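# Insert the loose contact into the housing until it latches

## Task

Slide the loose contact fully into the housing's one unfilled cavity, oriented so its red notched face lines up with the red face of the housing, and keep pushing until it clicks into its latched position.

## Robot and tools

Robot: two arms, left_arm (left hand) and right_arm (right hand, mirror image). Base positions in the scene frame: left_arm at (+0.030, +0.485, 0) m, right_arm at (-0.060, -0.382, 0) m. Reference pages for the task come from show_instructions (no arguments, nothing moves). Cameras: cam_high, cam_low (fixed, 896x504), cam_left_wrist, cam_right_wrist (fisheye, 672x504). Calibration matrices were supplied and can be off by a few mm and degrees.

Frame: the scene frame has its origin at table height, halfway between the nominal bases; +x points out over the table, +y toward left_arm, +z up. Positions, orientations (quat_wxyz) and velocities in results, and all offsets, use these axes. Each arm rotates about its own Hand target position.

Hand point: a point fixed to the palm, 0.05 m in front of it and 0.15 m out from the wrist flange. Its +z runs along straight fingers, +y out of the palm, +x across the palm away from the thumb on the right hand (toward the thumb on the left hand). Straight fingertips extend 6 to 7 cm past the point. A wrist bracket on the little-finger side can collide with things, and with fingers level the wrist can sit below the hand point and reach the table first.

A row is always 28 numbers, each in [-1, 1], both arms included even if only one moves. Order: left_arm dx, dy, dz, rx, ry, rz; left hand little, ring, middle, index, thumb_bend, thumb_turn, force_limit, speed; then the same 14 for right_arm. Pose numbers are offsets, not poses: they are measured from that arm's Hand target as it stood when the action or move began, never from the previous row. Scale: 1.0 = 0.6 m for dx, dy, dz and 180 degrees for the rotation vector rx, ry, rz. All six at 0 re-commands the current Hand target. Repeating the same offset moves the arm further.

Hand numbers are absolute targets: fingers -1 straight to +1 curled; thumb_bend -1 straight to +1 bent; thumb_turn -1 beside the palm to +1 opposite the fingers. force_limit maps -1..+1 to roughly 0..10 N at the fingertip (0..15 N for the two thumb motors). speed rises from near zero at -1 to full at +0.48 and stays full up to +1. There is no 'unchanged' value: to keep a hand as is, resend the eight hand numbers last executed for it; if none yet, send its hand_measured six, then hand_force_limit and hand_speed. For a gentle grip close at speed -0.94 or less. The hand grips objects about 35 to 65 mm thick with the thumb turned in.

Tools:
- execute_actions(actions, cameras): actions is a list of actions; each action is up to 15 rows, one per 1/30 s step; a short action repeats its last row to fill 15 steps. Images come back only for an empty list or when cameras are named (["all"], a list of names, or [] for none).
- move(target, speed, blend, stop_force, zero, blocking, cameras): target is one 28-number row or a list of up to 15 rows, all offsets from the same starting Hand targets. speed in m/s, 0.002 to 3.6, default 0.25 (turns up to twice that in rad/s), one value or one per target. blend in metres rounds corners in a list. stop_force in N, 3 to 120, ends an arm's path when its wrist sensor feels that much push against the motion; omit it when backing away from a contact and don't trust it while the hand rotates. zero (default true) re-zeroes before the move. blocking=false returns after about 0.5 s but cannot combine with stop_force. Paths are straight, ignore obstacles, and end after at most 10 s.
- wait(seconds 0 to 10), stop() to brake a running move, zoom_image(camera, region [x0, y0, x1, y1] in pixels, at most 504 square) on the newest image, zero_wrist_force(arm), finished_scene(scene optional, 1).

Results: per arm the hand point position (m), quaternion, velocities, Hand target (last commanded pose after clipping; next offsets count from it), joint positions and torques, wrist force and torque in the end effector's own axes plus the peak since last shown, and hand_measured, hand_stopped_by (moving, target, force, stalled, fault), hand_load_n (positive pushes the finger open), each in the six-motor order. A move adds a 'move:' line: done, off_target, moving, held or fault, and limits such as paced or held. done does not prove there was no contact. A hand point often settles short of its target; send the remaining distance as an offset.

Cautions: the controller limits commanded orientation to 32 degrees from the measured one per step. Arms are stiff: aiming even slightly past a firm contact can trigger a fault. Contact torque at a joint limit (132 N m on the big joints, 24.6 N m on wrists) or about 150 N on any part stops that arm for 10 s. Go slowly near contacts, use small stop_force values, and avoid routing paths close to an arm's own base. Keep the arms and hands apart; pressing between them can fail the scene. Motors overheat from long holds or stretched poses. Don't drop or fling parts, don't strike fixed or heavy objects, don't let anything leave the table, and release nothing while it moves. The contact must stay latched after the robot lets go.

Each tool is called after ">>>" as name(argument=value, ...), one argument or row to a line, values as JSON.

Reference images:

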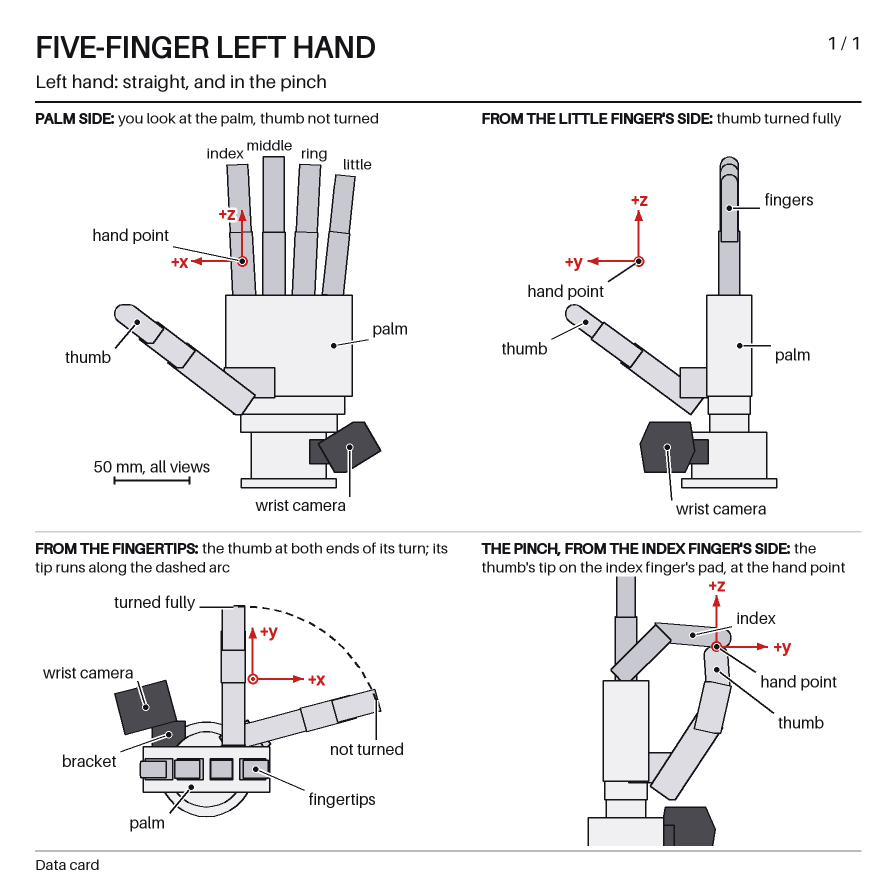

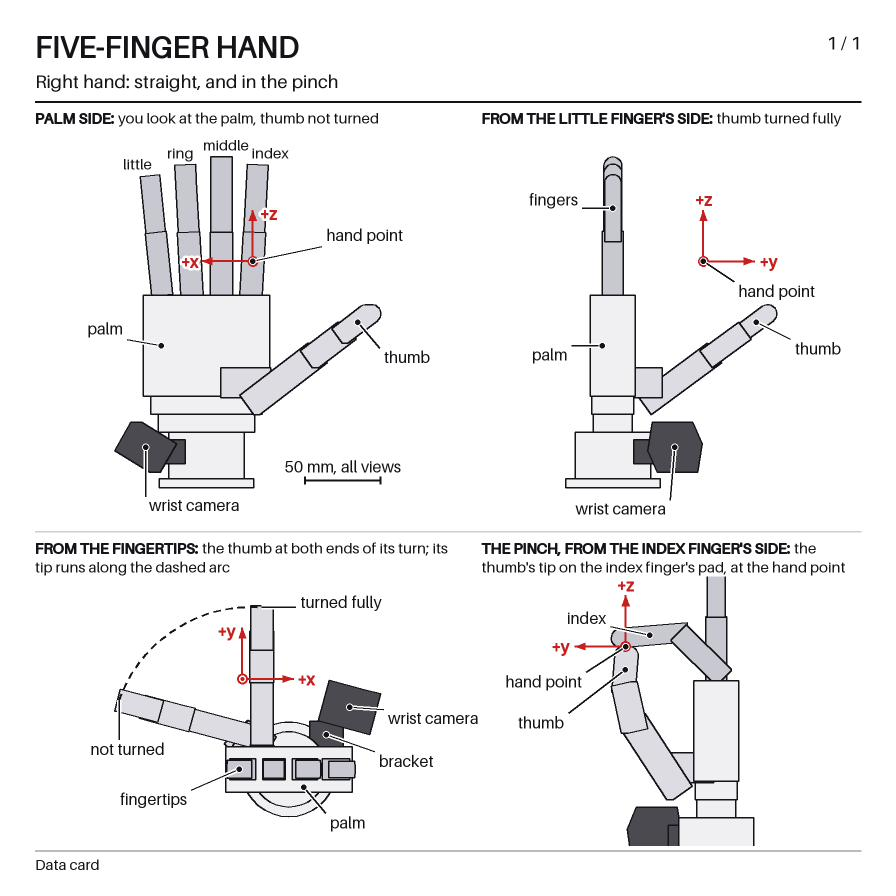

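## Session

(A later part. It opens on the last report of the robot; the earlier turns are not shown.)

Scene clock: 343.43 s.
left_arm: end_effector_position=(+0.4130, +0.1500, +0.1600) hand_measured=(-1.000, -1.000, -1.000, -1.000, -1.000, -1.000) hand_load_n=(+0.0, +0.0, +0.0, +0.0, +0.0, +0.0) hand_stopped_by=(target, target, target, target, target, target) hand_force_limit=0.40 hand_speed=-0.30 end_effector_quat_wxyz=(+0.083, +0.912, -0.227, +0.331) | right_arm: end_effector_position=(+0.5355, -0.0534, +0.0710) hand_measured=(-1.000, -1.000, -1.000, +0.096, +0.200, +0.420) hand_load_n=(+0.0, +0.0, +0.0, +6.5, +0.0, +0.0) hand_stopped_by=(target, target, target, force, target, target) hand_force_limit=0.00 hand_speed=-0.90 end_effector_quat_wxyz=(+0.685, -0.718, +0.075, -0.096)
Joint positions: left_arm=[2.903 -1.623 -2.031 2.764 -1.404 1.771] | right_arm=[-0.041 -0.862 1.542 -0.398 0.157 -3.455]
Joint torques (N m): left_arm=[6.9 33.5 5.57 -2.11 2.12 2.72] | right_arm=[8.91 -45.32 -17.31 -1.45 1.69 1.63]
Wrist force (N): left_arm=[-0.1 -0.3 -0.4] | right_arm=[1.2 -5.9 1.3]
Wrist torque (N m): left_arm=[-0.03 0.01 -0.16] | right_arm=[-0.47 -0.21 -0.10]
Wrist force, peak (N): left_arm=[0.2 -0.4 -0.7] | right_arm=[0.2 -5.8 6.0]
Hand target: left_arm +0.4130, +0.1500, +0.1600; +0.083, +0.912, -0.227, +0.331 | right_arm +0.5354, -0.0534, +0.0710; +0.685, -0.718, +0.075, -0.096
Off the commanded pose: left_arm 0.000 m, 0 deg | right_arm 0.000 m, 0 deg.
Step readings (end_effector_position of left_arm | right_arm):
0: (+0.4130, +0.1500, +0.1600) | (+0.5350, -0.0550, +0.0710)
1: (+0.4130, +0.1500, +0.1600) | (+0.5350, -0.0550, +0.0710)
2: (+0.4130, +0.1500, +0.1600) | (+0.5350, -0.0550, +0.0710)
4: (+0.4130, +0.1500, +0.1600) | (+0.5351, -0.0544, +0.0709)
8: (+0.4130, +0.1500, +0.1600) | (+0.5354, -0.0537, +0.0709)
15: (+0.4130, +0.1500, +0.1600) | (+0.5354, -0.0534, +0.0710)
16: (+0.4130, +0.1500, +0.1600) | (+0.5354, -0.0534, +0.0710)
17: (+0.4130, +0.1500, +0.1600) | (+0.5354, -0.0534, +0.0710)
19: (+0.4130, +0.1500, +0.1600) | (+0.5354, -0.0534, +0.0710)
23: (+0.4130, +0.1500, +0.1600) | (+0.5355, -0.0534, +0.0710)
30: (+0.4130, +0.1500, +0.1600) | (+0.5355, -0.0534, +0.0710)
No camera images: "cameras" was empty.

>>> move(
  target=[0,0,0,0,0,0,-1,-1,-1,-1,-1,-1,0.4,-0.3,0,0,0.008,0,0,0,-1,-1,-1,0.6,0.2,0.42,0.0,-0.9],
  speed=0.004,
  stop_force=11,
  cameras=["cam_right_wrist","cam_left_wrist"],
)

>>> zoom_image(
  camera="cam_right_wrist",
  region=[270, 200, 430, 300],
)

>>> zoom_image(
  camera="cam_left_wrist",
  region=[200, 190, 320, 310],
)

Scene clock: 345.83 s.
left_arm: end_effector_position=(+0.4130, +0.1500, +0.1600) hand_measured=(-1.000, -1.000, -1.000, -1.000, -1.000, -1.000) hand_load_n=(+0.0, +0.0, -0.5, +0.0, +0.0, +0.0) hand_stopped_by=(target, target, target, target, target, target) hand_force_limit=0.40 hand_speed=-0.30 end_effector_quat_wxyz=(+0.083, +0.912, -0.227, +0.331) | right_arm: end_effector_position=(+0.5354, -0.0534, +0.0758) hand_measured=(-1.000, -1.000, -1.000, +0.096, +0.200, +0.420) hand_load_n=(+0.0, +0.0, +0.0, +2.5, +1.0, -0.5) hand_stopped_by=(target, target, target, force, target, target) hand_force_limit=0.00 hand_speed=-0.90 end_effector_quat_wxyz=(+0.685, -0.718, +0.075, -0.096)
Joint positions: left_arm=[2.903 -1.623 -2.031 2.764 -1.404 1.771] | right_arm=[-0.041 -0.869 1.539 -0.388 0.157 -3.455]
Joint torques (N m): left_arm=[6.78 33.14 4.72 -2.09 2.24 2.91] | right_arm=[8.48 -49.55 -30.39 2.12 -0.56 -1.51]
Wrist force (N): left_arm=[0.4 -0.2 -0.4] | right_arm=[0.9 0.1 1.1]
Wrist torque (N m): left_arm=[-0.02 -0.06 -0.14] | right_arm=[-0.27 -0.20 -0.08]
Wrist force, peak (N): left_arm=[0.2 -0.2 -0.8] | right_arm=[1.1 -6.5 1.2]
Hand target: left_arm +0.4130, +0.1500, +0.1600; +0.083, +0.912, -0.227, +0.331 | right_arm +0.5354, -0.0534, +0.0758; +0.685, -0.718, +0.075, -0.096
Off the commanded pose: left_arm 0.000 m, 0 deg | right_arm 0.000 m, 0 deg.
move: done
camera_calibration:
cam_left_wrist: T_world_to_cam=[[0.617356, 0.767936, 0.170722, -0.399487], [0.167797, -0.340562, 0.925128, -0.1672], [0.76858, -0.542487, -0.339105, -0.0646017], [0, 0, 0, 1]] pos_world=[0.324333, 0.214793, 0.200976]
cam_right_wrist: T_world_to_cam=[[0.28736, -0.126155, -0.949478, -0.0938648], [-0.921542, -0.30666, -0.238159, 0.498012], [-0.261122, 0.943422, -0.204379, 0.321871], [0, 0, 0, 1]] pos_world=[0.569959, -0.162781, 0.0952671]
Images, in order (width x height): cam_left_wrist 672x504, cam_right_wrist 672x504.

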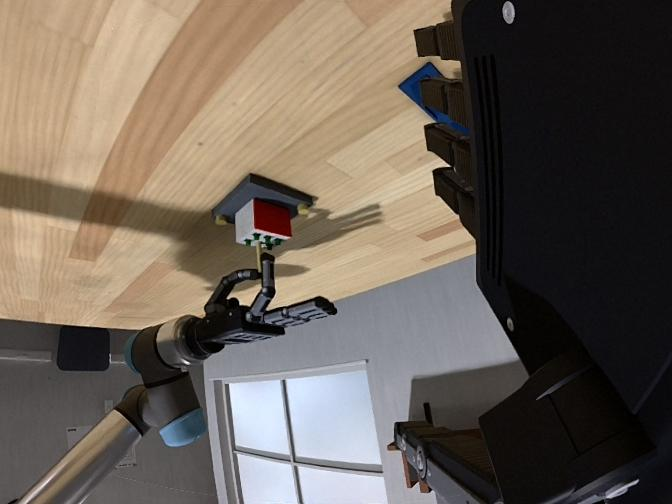

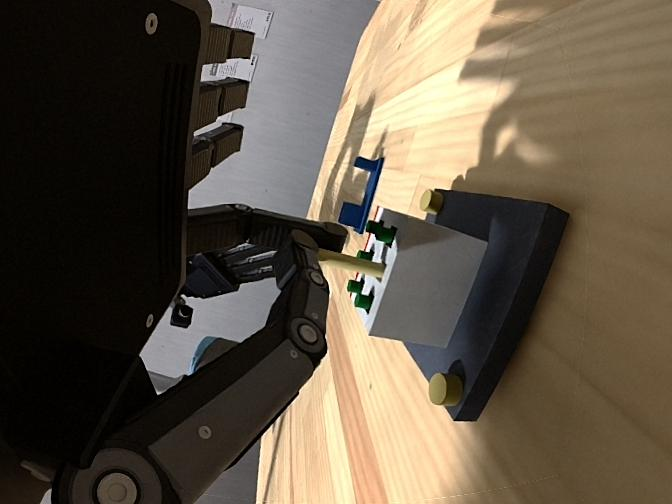

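Scaled by 3.150 from the camera's 672x504 image, which has a finer 960x720 frame.

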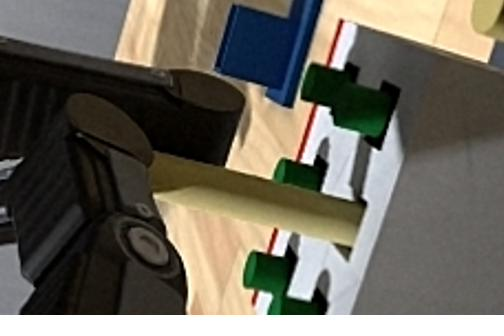

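Scaled by 4.200 from the camera's 672x504 image, which has a finer 960x720 frame.

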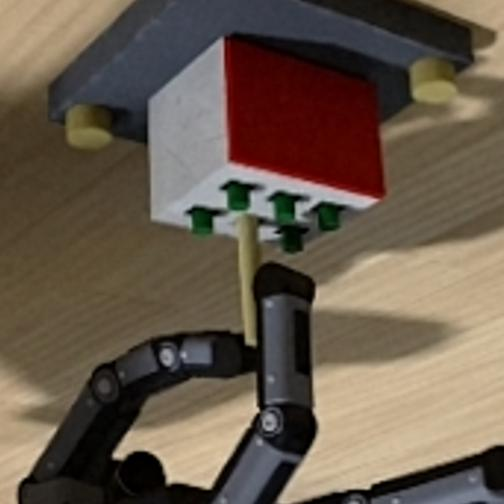

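>>> zoom_image(
  camera="cam_left_wrist",
  region=[235, 230, 285, 290],
)

>>> zoom_image(
  camera="cam_right_wrist",
  region=[255, 210, 345, 280],
)

Scaled by 8.400 from the camera's 672x504 image, which has a finer 960x720 frame.

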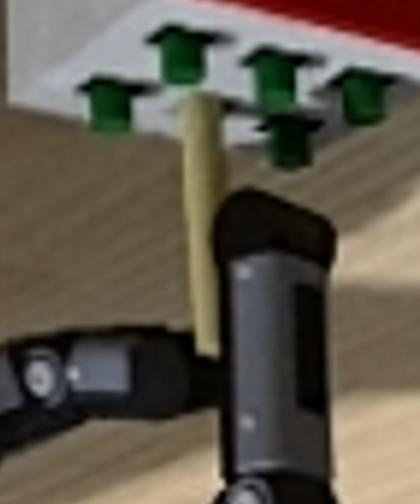

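Scaled by 5.600 from the camera's 672x504 image, which has a finer 960x720 frame.

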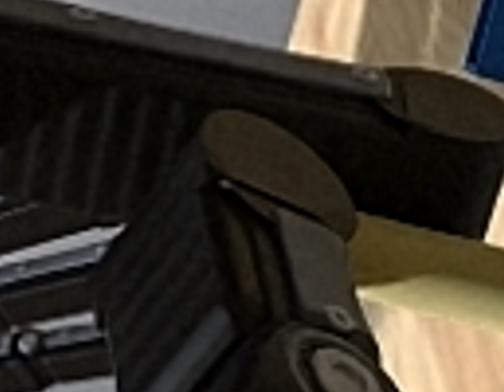

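>>> move(
  target=[0,0,0,0,0,0,-1,-1,-1,-1,-1,-1,0.4,-0.3,0,0,-0.008,0,0,0,-1,-1,-1,0.6,0.2,0.42,0.0,-0.9],
  speed=0.02,
  cameras=[],
)

>>> execute_actions(
  actions=[
    [[0,0,0,0,0,0,-1,-1,-1,-1,-1,-1,0.4,-0.3,0,0,0,0,0,0,-1,-1,-1,0.7,0.2,0.42,0.7,-0.92]],
  ],
  cameras=[],
)

Scene clock: 347.70 s.
left_arm: end_effector_position=(+0.4130, +0.1500, +0.1600) hand_measured=(-1.000, -1.000, -1.000, -1.000, -1.000, -1.000) hand_load_n=(+0.0, +0.0, +0.0, +0.0, +0.0, +0.0) hand_stopped_by=(target, target, target, target, target, target) hand_force_limit=0.40 hand_speed=-0.30 end_effector_quat_wxyz=(+0.083, +0.912, -0.227, +0.331) | right_arm: end_effector_position=(+0.5355, -0.0534, +0.0711) hand_measured=(-1.000, -1.000, -1.000, +0.096, +0.200, +0.420) hand_load_n=(+0.0, +0.0, +0.0, +6.5, -2.5, +0.0) hand_stopped_by=(target, target, target, force, target, target) hand_force_limit=0.00 hand_speed=-0.90 end_effector_quat_wxyz=(+0.685, -0.718, +0.075, -0.096)
Joint positions: left_arm=[2.903 -1.623 -2.031 2.764 -1.404 1.771] | right_arm=[-0.041 -0.862 1.542 -0.397 0.157 -3.456]
Joint torques (N m): left_arm=[5.99 32.16 5.51 -2.09 2.12 2.5] | right_arm=[8.58 -30.37 -2.84 -1.4 -1.96 1.16]
Wrist force (N): left_arm=[0.0 -0.2 -0.6] | right_arm=[1.0 -9.5 1.2]
Wrist torque (N m): left_arm=[-0.01 -0.01 -0.16] | right_arm=[-0.61 -0.20 0.01]
Wrist force, peak (N): left_arm=[0.2 -0.5 -0.8] | right_arm=[1.0 -9.5 1.2]
Hand target: left_arm +0.4130, +0.1500, +0.1600; +0.083, +0.912, -0.227, +0.331 | right_arm +0.5354, -0.0534, +0.0710; +0.685, -0.718, +0.075, -0.096
Off the commanded pose: left_arm 0.000 m, 0 deg | right_arm 0.000 m, 0 deg.
move: done
No camera images: "cameras" was empty.

Scene clock: 348.40 s.
left_arm: end_effector_position=(+0.4130, +0.1500, +0.1600) hand_measured=(-1.000, -1.000, -1.000, -1.000, -1.000, -1.000) hand_load_n=(+0.0, +0.0, +0.0, +0.0, +0.0, +0.0) hand_stopped_by=(target, target, target, target, target, target) hand_force_limit=0.40 hand_speed=-0.30 end_effector_quat_wxyz=(+0.083, +0.912, -0.227, +0.331) | right_arm: end_effector_position=(+0.5354, -0.0534, +0.0710) hand_measured=(-1.000, -1.000, -1.000, +0.100, +0.200, +0.420) hand_load_n=(+0.0, +0.0, +0.0, +8.5, -2.5, +0.5) hand_stopped_by=(target, target, target, force, target, target) hand_force_limit=0.70 hand_speed=-0.92 end_effector_quat_wxyz=(+0.685, -0.718, +0.075, -0.096)
Joint positions: left_arm=[2.903 -1.623 -2.031 2.764 -1.404 1.771] | right_arm=[-0.041 -0.862 1.542 -0.398 0.157 -3.455]
Joint torques (N m): left_arm=[7.45 32.84 4.67 -2.15 2.11 2.77] | right_arm=[8.66 -28.87 -2.43 -1.73 -1.33 1.47]
Wrist force (N): left_arm=[0.3 -0.2 -0.3] | right_arm=[1.1 -11.8 1.1]
Wrist torque (N m): left_arm=[-0.03 -0.05 -0.14] | right_arm=[-0.68 -0.20 -0.11]
Wrist force, peak (N): left_arm=[0.1 -0.4 -0.7] | right_arm=[0.9 -12.1 1.0]
Hand target: left_arm +0.4130, +0.1500, +0.1600; +0.083, +0.912, -0.227, +0.331 | right_arm +0.5354, -0.0534, +0.0710; +0.685, -0.718, +0.075, -0.096
Off the commanded pose: left_arm 0.000 m, 0 deg | right_arm 0.000 m, 0 deg.
Step readings (end_effector_position of left_arm | right_arm):
0: (+0.4130, +0.1500, +0.1600) | (+0.5355, -0.0534, +0.0711)
1: (+0.4130, +0.1500, +0.1600) | (+0.5355, -0.0534, +0.0710)
2: (+0.4130, +0.1500, +0.1600) | (+0.5354, -0.0534, +0.0710)
4: (+0.4130, +0.1500, +0.1600) | (+0.5354, -0.0534, +0.0710)
8: (+0.4130, +0.1500, +0.1600) | (+0.5354, -0.0534, +0.0710)
15: (+0.4130, +0.1500, +0.1600) | (+0.5354, -0.0534, +0.0710)
No camera images: "cameras" was empty.

>>> move(
  target=[0,0,0,0,0,0,-1,-1,-1,-1,-1,-1,0.4,-0.3,0,0,0.0075,0,0,0,-1,-1,-1,0.7,0.2,0.42,0.7,-0.92],
  speed=0.004,
  stop_force=18,
  cameras=["cam_left_wrist","cam_right_wrist"],
)

>>> zoom_image(
  camera="cam_left_wrist",
  region=[235, 230, 285, 290],
)

Scene clock: 350.33 s.
left_arm: end_effector_position=(+0.4130, +0.1500, +0.1600) hand_measured=(-1.000, -1.000, -1.000, -1.000, -1.000, -1.000) hand_load_n=(+0.0, +0.0, +0.0, +0.0, +0.0, +0.0) hand_stopped_by=(target, target, target, target, target, target) hand_force_limit=0.40 hand_speed=-0.30 end_effector_quat_wxyz=(+0.083, +0.912, -0.227, +0.331) | right_arm: end_effector_position=(+0.5355, -0.0534, +0.0733) hand_measured=(-1.000, -1.000, -1.000, +0.100, +0.198, +0.420) hand_load_n=(+0.0, +0.0, +0.0, +6.5, +4.5, -1.0) hand_stopped_by=(target, target, target, force, target, target) hand_force_limit=0.70 hand_speed=-0.92 end_effector_quat_wxyz=(+0.685, -0.718, +0.075, -0.096)
Joint positions: left_arm=[2.903 -1.623 -2.031 2.764 -1.404 1.771] | right_arm=[-0.041 -0.866 1.541 -0.393 0.157 -3.455]
Joint torques (N m): left_arm=[7.19 32.32 5.78 -2.18 2.11 2.77] | right_arm=[8.07 -35.83 -10.03 -1.34 -0.43 0.82]
Wrist force (N): left_arm=[0.2 -0.5 -0.5] | right_arm=[0.8 3.2 1.8]
Wrist torque (N m): left_arm=[-0.06 -0.03 -0.14] | right_arm=[-0.22 -0.21 -0.06]
Wrist force, peak (N): left_arm=[0.1 -0.5 -0.7] | right_arm=[1.0 -12.1 0.7]
Hand target: left_arm +0.4130, +0.1500, +0.1600; +0.083, +0.912, -0.227, +0.331 | right_arm +0.5354, -0.0534, +0.0733; +0.685, -0.718, +0.075, -0.096 (not the last commanded pose)
Off the commanded pose: left_arm 0.000 m, 0 deg | right_arm 0.002 m, 0 deg.
move: contact (right_arm)
camera_calibration:
cam_left_wrist: T_world_to_cam=[[0.617356, 0.767936, 0.170722, -0.399487], [0.167797, -0.340562, 0.925128, -0.1672], [0.76858, -0.542487, -0.339105, -0.0646017], [0, 0, 0, 1]] pos_world=[0.324333, 0.214793, 0.200976]
cam_right_wrist: T_world_to_cam=[[0.287386, -0.126146, -0.949472, -0.0962528], [-0.921534, -0.306664, -0.238187, 0.497414], [-0.261122, 0.943422, -0.204379, 0.32136], [0, 0, 0, 1]] pos_world=[0.569959, -0.162781, 0.0927671]
Images, in order (width x height): cam_left_wrist 672x504, cam_right_wrist 672x504.

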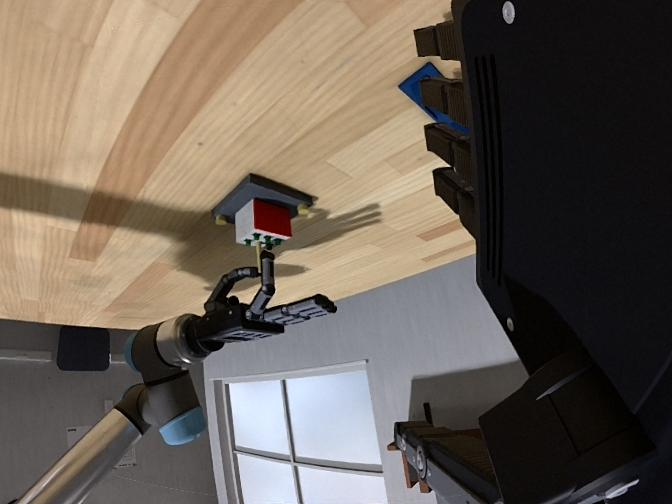

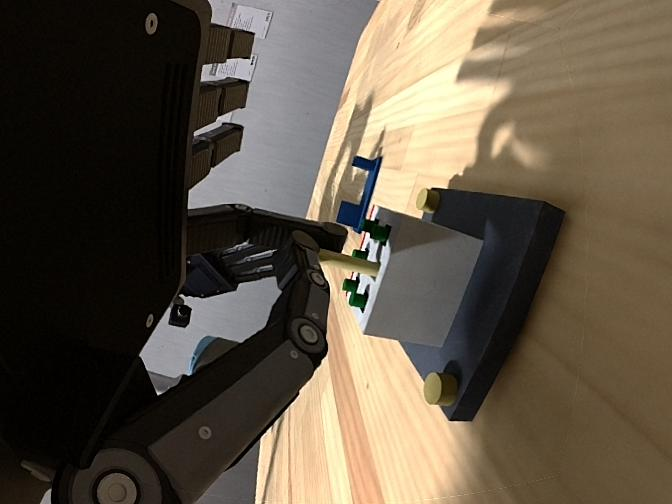

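Scaled by 8.400 from the camera's 672x504 image, which has a finer 960x720 frame.

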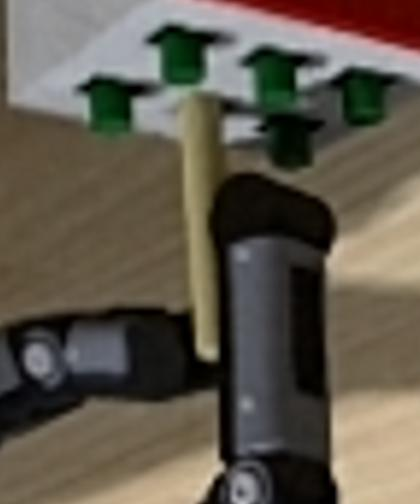

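>>> move(
  target=[0,0,0,0,0,0,-1,-1,-1,-1,-1,-1,0.4,-0.3,0,0,-0.004,0,0,0,-1,-1,-1,0.7,0.2,0.42,0.7,-0.92],
  speed=0.02,
  cameras=[],
)

>>> execute_actions(
  actions=[
    [[0,0,0,0,0,0,-1,-1,-1,-1,-1,-1,0.4,-0.3,0,0,0,0,0,0,-1,-1,-1,-0.1,0.2,0.42,0.0,-0.75]],
    [[0,0,0,0,0,0,-1,-1,-1,-1,-1,-1,0.4,-0.3,0,0,0,0,0,0,-1,-1,-1,-0.1,0.2,0.42,0.0,-0.75]],
  ],
  cameras=[],
)

>>> move(
  target=[
    [0,0,0,0,0,0,-1,-1,-1,-1,-1,-1,0.4,-0.3,-0.0032,-0.013,0.0006,0,0,0,-1,-1,-1,-0.1,0.2,0.42,0.0,-0.75],
    [0,0,0,0,0,0,-1,-1,-1,-1,-1,-1,0.4,-0.3,-0.0032,-0.013,0.12,0,0,0,-1,-1,-1,-0.1,0.2,0.42,0.0,-0.75],
    [0,0,0,0,0,0,-1,-1,-1,-1,-1,-1,0.4,-0.3,-0.05,-0.18,0.15,0,0,0,-1,-1,-1,-0.1,0.2,0.42,0.0,-0.75],
  ],
  speed=[0.02,0.1,0.15],
  blend=[0.003,0.02,0],
  cameras=["all"],
)

>>> zoom_image(
  camera="cam_left_wrist",
  region=[200, 170, 320, 290],
)

>>> zoom_image(
  camera="cam_low",
  region=[415, 240, 465, 285],
)

Scene clock: 351.87 s.
left_arm: end_effector_position=(+0.4130, +0.1500, +0.1600) hand_measured=(-1.000, -1.000, -1.000, -1.000, -1.000, -1.000) hand_load_n=(+0.5, +0.0, +0.0, +0.0, +0.0, +0.0) hand_stopped_by=(target, target, target, target, target, target) hand_force_limit=0.40 hand_speed=-0.30 end_effector_quat_wxyz=(+0.083, +0.912, -0.227, +0.331) | right_arm: end_effector_position=(+0.5354, -0.0534, +0.0710) hand_measured=(-1.000, -1.000, -1.000, +0.100, +0.200, +0.420) hand_load_n=(+0.0, +0.0, +0.0, +8.5, -3.0, +1.0) hand_stopped_by=(target, target, target, force, target, target) hand_force_limit=0.70 hand_speed=-0.92 end_effector_quat_wxyz=(+0.685, -0.718, +0.075, -0.096)
Joint positions: left_arm=[2.903 -1.623 -2.031 2.764 -1.404 1.771] | right_arm=[-0.041 -0.862 1.542 -0.398 0.157 -3.455]
Joint torques (N m): left_arm=[7.22 32.23 4.34 -2 2.35 2.8] | right_arm=[8.75 -29.9 -2.9 -1.39 -0.34 -1.09]
Wrist force (N): left_arm=[0.3 -0.3 -0.4] | right_arm=[1.1 -11.6 1.0]
Wrist torque (N m): left_arm=[-0.03 -0.04 -0.15] | right_arm=[-0.64 -0.21 -0.14]
Wrist force, peak (N): left_arm=[-0.2 -0.4 -0.7] | right_arm=[1.1 -11.6 1.0]
Hand target: left_arm +0.4130, +0.1500, +0.1600; +0.083, +0.912, -0.227, +0.331 | right_arm +0.5354, -0.0534, +0.0709; +0.685, -0.718, +0.075, -0.096
Off the commanded pose: left_arm 0.000 m, 0 deg | right_arm 0.000 m, 0 deg.
move: done
No camera images: "cameras" was empty.

Scene clock: 353.07 s.
left_arm: end_effector_position=(+0.4130, +0.1500, +0.1600) hand_measured=(-1.000, -1.000, -1.000, -1.000, -1.000, -1.000) hand_load_n=(+0.0, +0.0, +0.0, +0.0, +0.0, +0.0) hand_stopped_by=(target, target, target, target, target, target) hand_force_limit=0.40 hand_speed=-0.30 end_effector_quat_wxyz=(+0.083, +0.912, -0.227, +0.331) | right_arm: end_effector_position=(+0.5354, -0.0534, +0.0709) hand_measured=(-1.000, -1.000, -1.000, -0.100, +0.200, +0.420) hand_load_n=(+0.0, +0.0, +0.0, +0.0, +0.5, +0.0) hand_stopped_by=(target, target, target, target, target, target) hand_force_limit=0.00 hand_speed=-0.75 end_effector_quat_wxyz=(+0.685, -0.718, +0.075, -0.096)
Joint positions: left_arm=[2.903 -1.623 -2.031 2.764 -1.404 1.771] | right_arm=[-0.041 -0.862 1.542 -0.398 0.157 -3.455]
Joint torques (N m): left_arm=[7.44 33.27 5.08 -2.23 2.02 2.89] | right_arm=[8.62 -45.3 -8.1 -1.54 -0.33 1.65]
Wrist force (N): left_arm=[0.3 -0.3 -0.5] | right_arm=[1.1 -2.1 1.6]
Wrist torque (N m): left_arm=[-0.03 -0.05 -0.13] | right_arm=[-0.40 -0.23 -0.08]
Wrist force, peak (N): left_arm=[0.2 -0.4 -0.8] | right_arm=[1.0 -12.1 1.2]
Hand target: left_arm +0.4130, +0.1500, +0.1600; +0.083, +0.912, -0.227, +0.331 | right_arm +0.5354, -0.0534, +0.0709; +0.685, -0.718, +0.075, -0.096
Off the commanded pose: left_arm 0.000 m, 0 deg | right_arm 0.000 m, 0 deg.
Step readings (end_effector_position of left_arm | right_arm):
0: (+0.4130, +0.1500, +0.1600) | (+0.5354, -0.0534, +0.0710)
1: (+0.4130, +0.1500, +0.1600) | (+0.5354, -0.0534, +0.0710)
2: (+0.4130, +0.1500, +0.1600) | (+0.5354, -0.0534, +0.0710)
4: (+0.4130, +0.1500, +0.1600) | (+0.5354, -0.0534, +0.0709)
8: (+0.4130, +0.1500, +0.1600) | (+0.5354, -0.0534, +0.0709)
15: (+0.4130, +0.1500, +0.1600) | (+0.5354, -0.0534, +0.0709)
16: (+0.4130, +0.1500, +0.1600) | (+0.5354, -0.0534, +0.0709)
17: (+0.4130, +0.1500, +0.1600) | (+0.5354, -0.0534, +0.0709)
19: (+0.4130, +0.1500, +0.1600) | (+0.5354, -0.0534, +0.0709)
23: (+0.4130, +0.1500, +0.1600) | (+0.5354, -0.0534, +0.0709)
30: (+0.4130, +0.1500, +0.1600) | (+0.5354, -0.0534, +0.0709)
No camera images: "cameras" was empty.

Scene clock: 355.93 s.
left_arm: end_effector_position=(+0.4130, +0.1500, +0.1600) hand_measured=(-1.000, -1.000, -1.000, -1.000, -1.000, -1.000) hand_load_n=(+0.0, +0.0, +0.0, +0.0, -0.5, +0.0) hand_stopped_by=(target, target, target, target, target, target) hand_force_limit=0.40 hand_speed=-0.30 end_effector_quat_wxyz=(+0.083, +0.912, -0.227, +0.331) | right_arm: end_effector_position=(+0.5056, -0.1611, +0.1610) hand_measured=(-1.000, -1.000, -1.000, -0.100, +0.200, +0.420) hand_load_n=(+0.0, +0.0, +0.0, +0.0, +0.0, +0.0) hand_stopped_by=(target, target, target, target, target, target) hand_force_limit=0.00 hand_speed=-0.75 end_effector_quat_wxyz=(+0.704, -0.697, +0.081, -0.108)
Joint positions: left_arm=[2.903 -1.623 -2.031 2.764 -1.404 1.771] | right_arm=[-0.259 -1.035 1.618 -0.238 -0.046 -3.522]
Joint torques (N m): left_arm=[6.6 32.92 4.64 -2.22 2.25 2.86] | right_arm=[-11.3 -43.52 -4.61 -1.08 -2.57 1.64]
Wrist force (N): left_arm=[0.2 0.0 -0.3] | right_arm=[0.3 -1.9 1.5]
Wrist torque (N m): left_arm=[0.01 -0.03 -0.16] | right_arm=[-0.39 -0.12 -0.14]
Wrist force, peak (N): left_arm=[0.0 -0.7 -0.5] | right_arm=[0.7 -2.4 1.7]
Hand target: left_arm +0.4130, +0.1500, +0.1600; +0.083, +0.912, -0.227, +0.331 | right_arm +0.5054, -0.1614, +0.1609; +0.685, -0.718, +0.075, -0.096
Off the commanded pose: left_arm 0.000 m, 0 deg | right_arm 0.000 m, 4 deg.
move: off_target (right_arm)
camera_calibration:
cam_left_wrist: T_world_to_cam=[[0.617356, 0.767936, 0.170722, -0.399487], [0.167797, -0.340562, 0.925128, -0.1672], [0.76858, -0.542487, -0.339105, -0.0646017], [0, 0, 0, 1]] pos_world=[0.324333, 0.214793, 0.200976]
cam_right_wrist: T_world_to_cam=[[0.30048, -0.0791996, -0.950494, -0.0168694], [-0.924199, -0.270473, -0.26963, 0.470039], [-0.235729, 0.959464, -0.154468, 0.414805], [0, 0, 0, 1]] pos_world=[0.53726, -0.272193, 0.174776]

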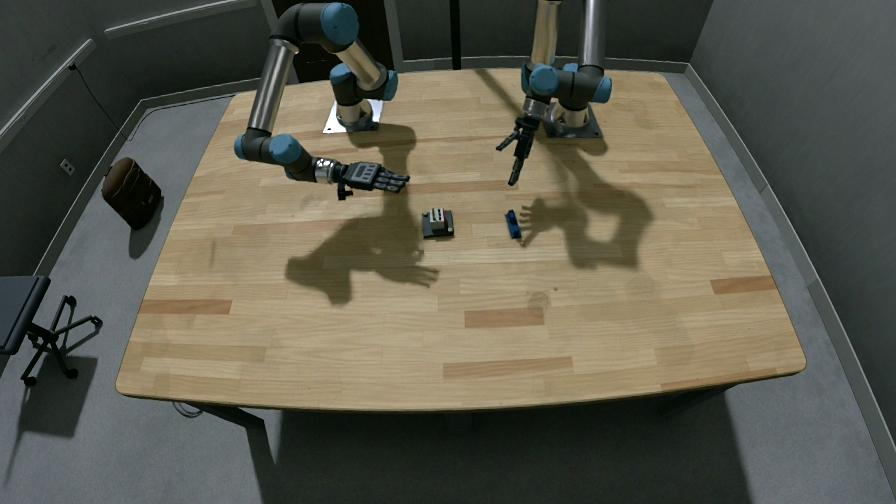

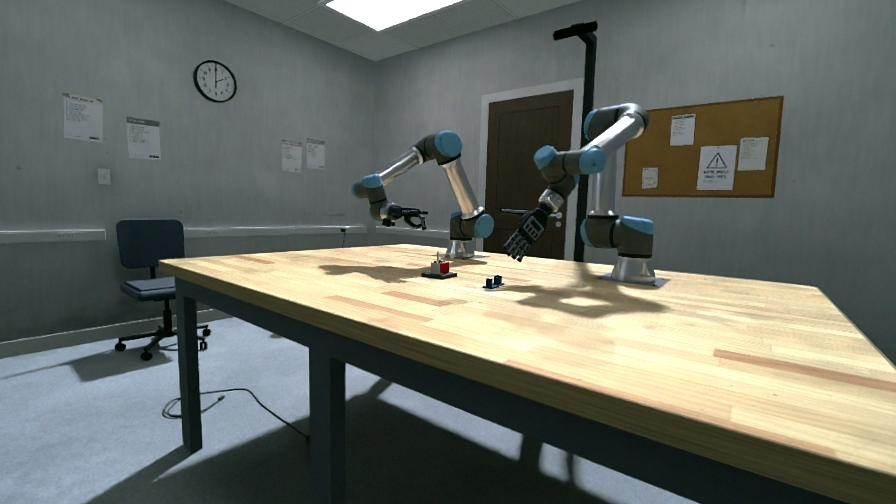

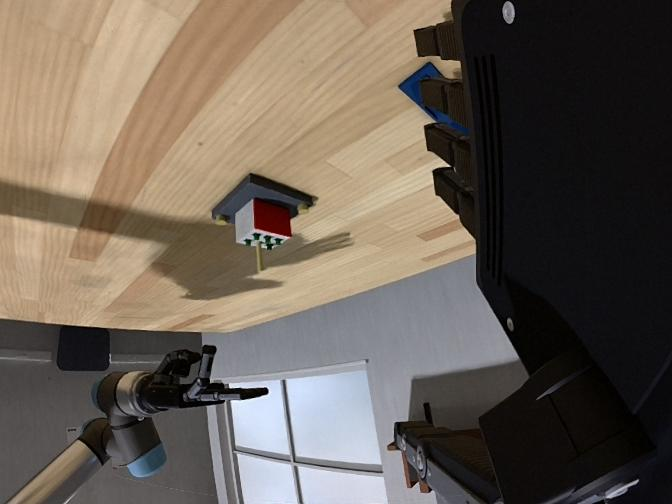

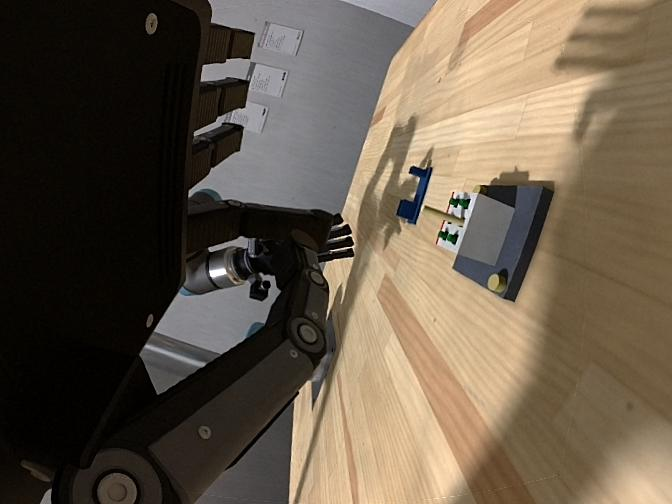

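Scaled by 4.200 from the camera's 672x504 image, which has a finer 960x720 frame.

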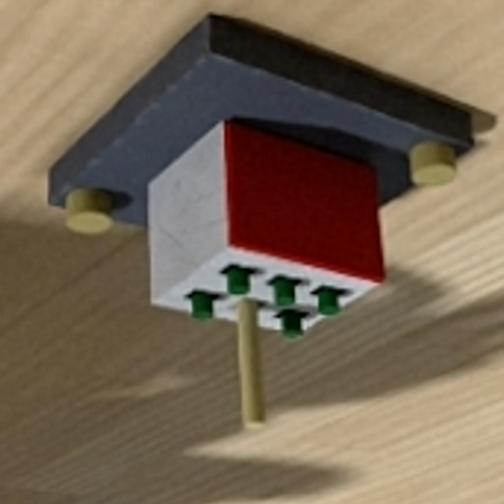

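Scaled by 10.080 from the camera's 896x504 image, which has a finer 1280x720 frame.

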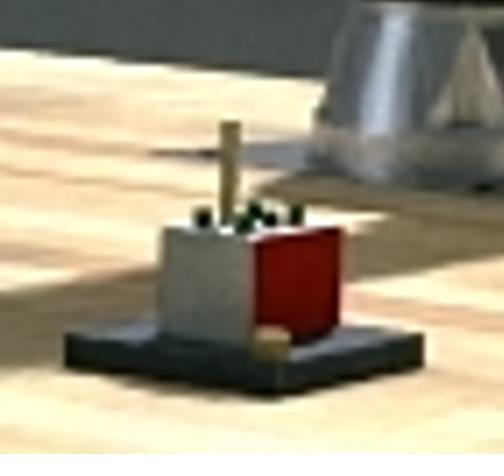

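>>> finished_scene(
)

The scene is finished: the task was done.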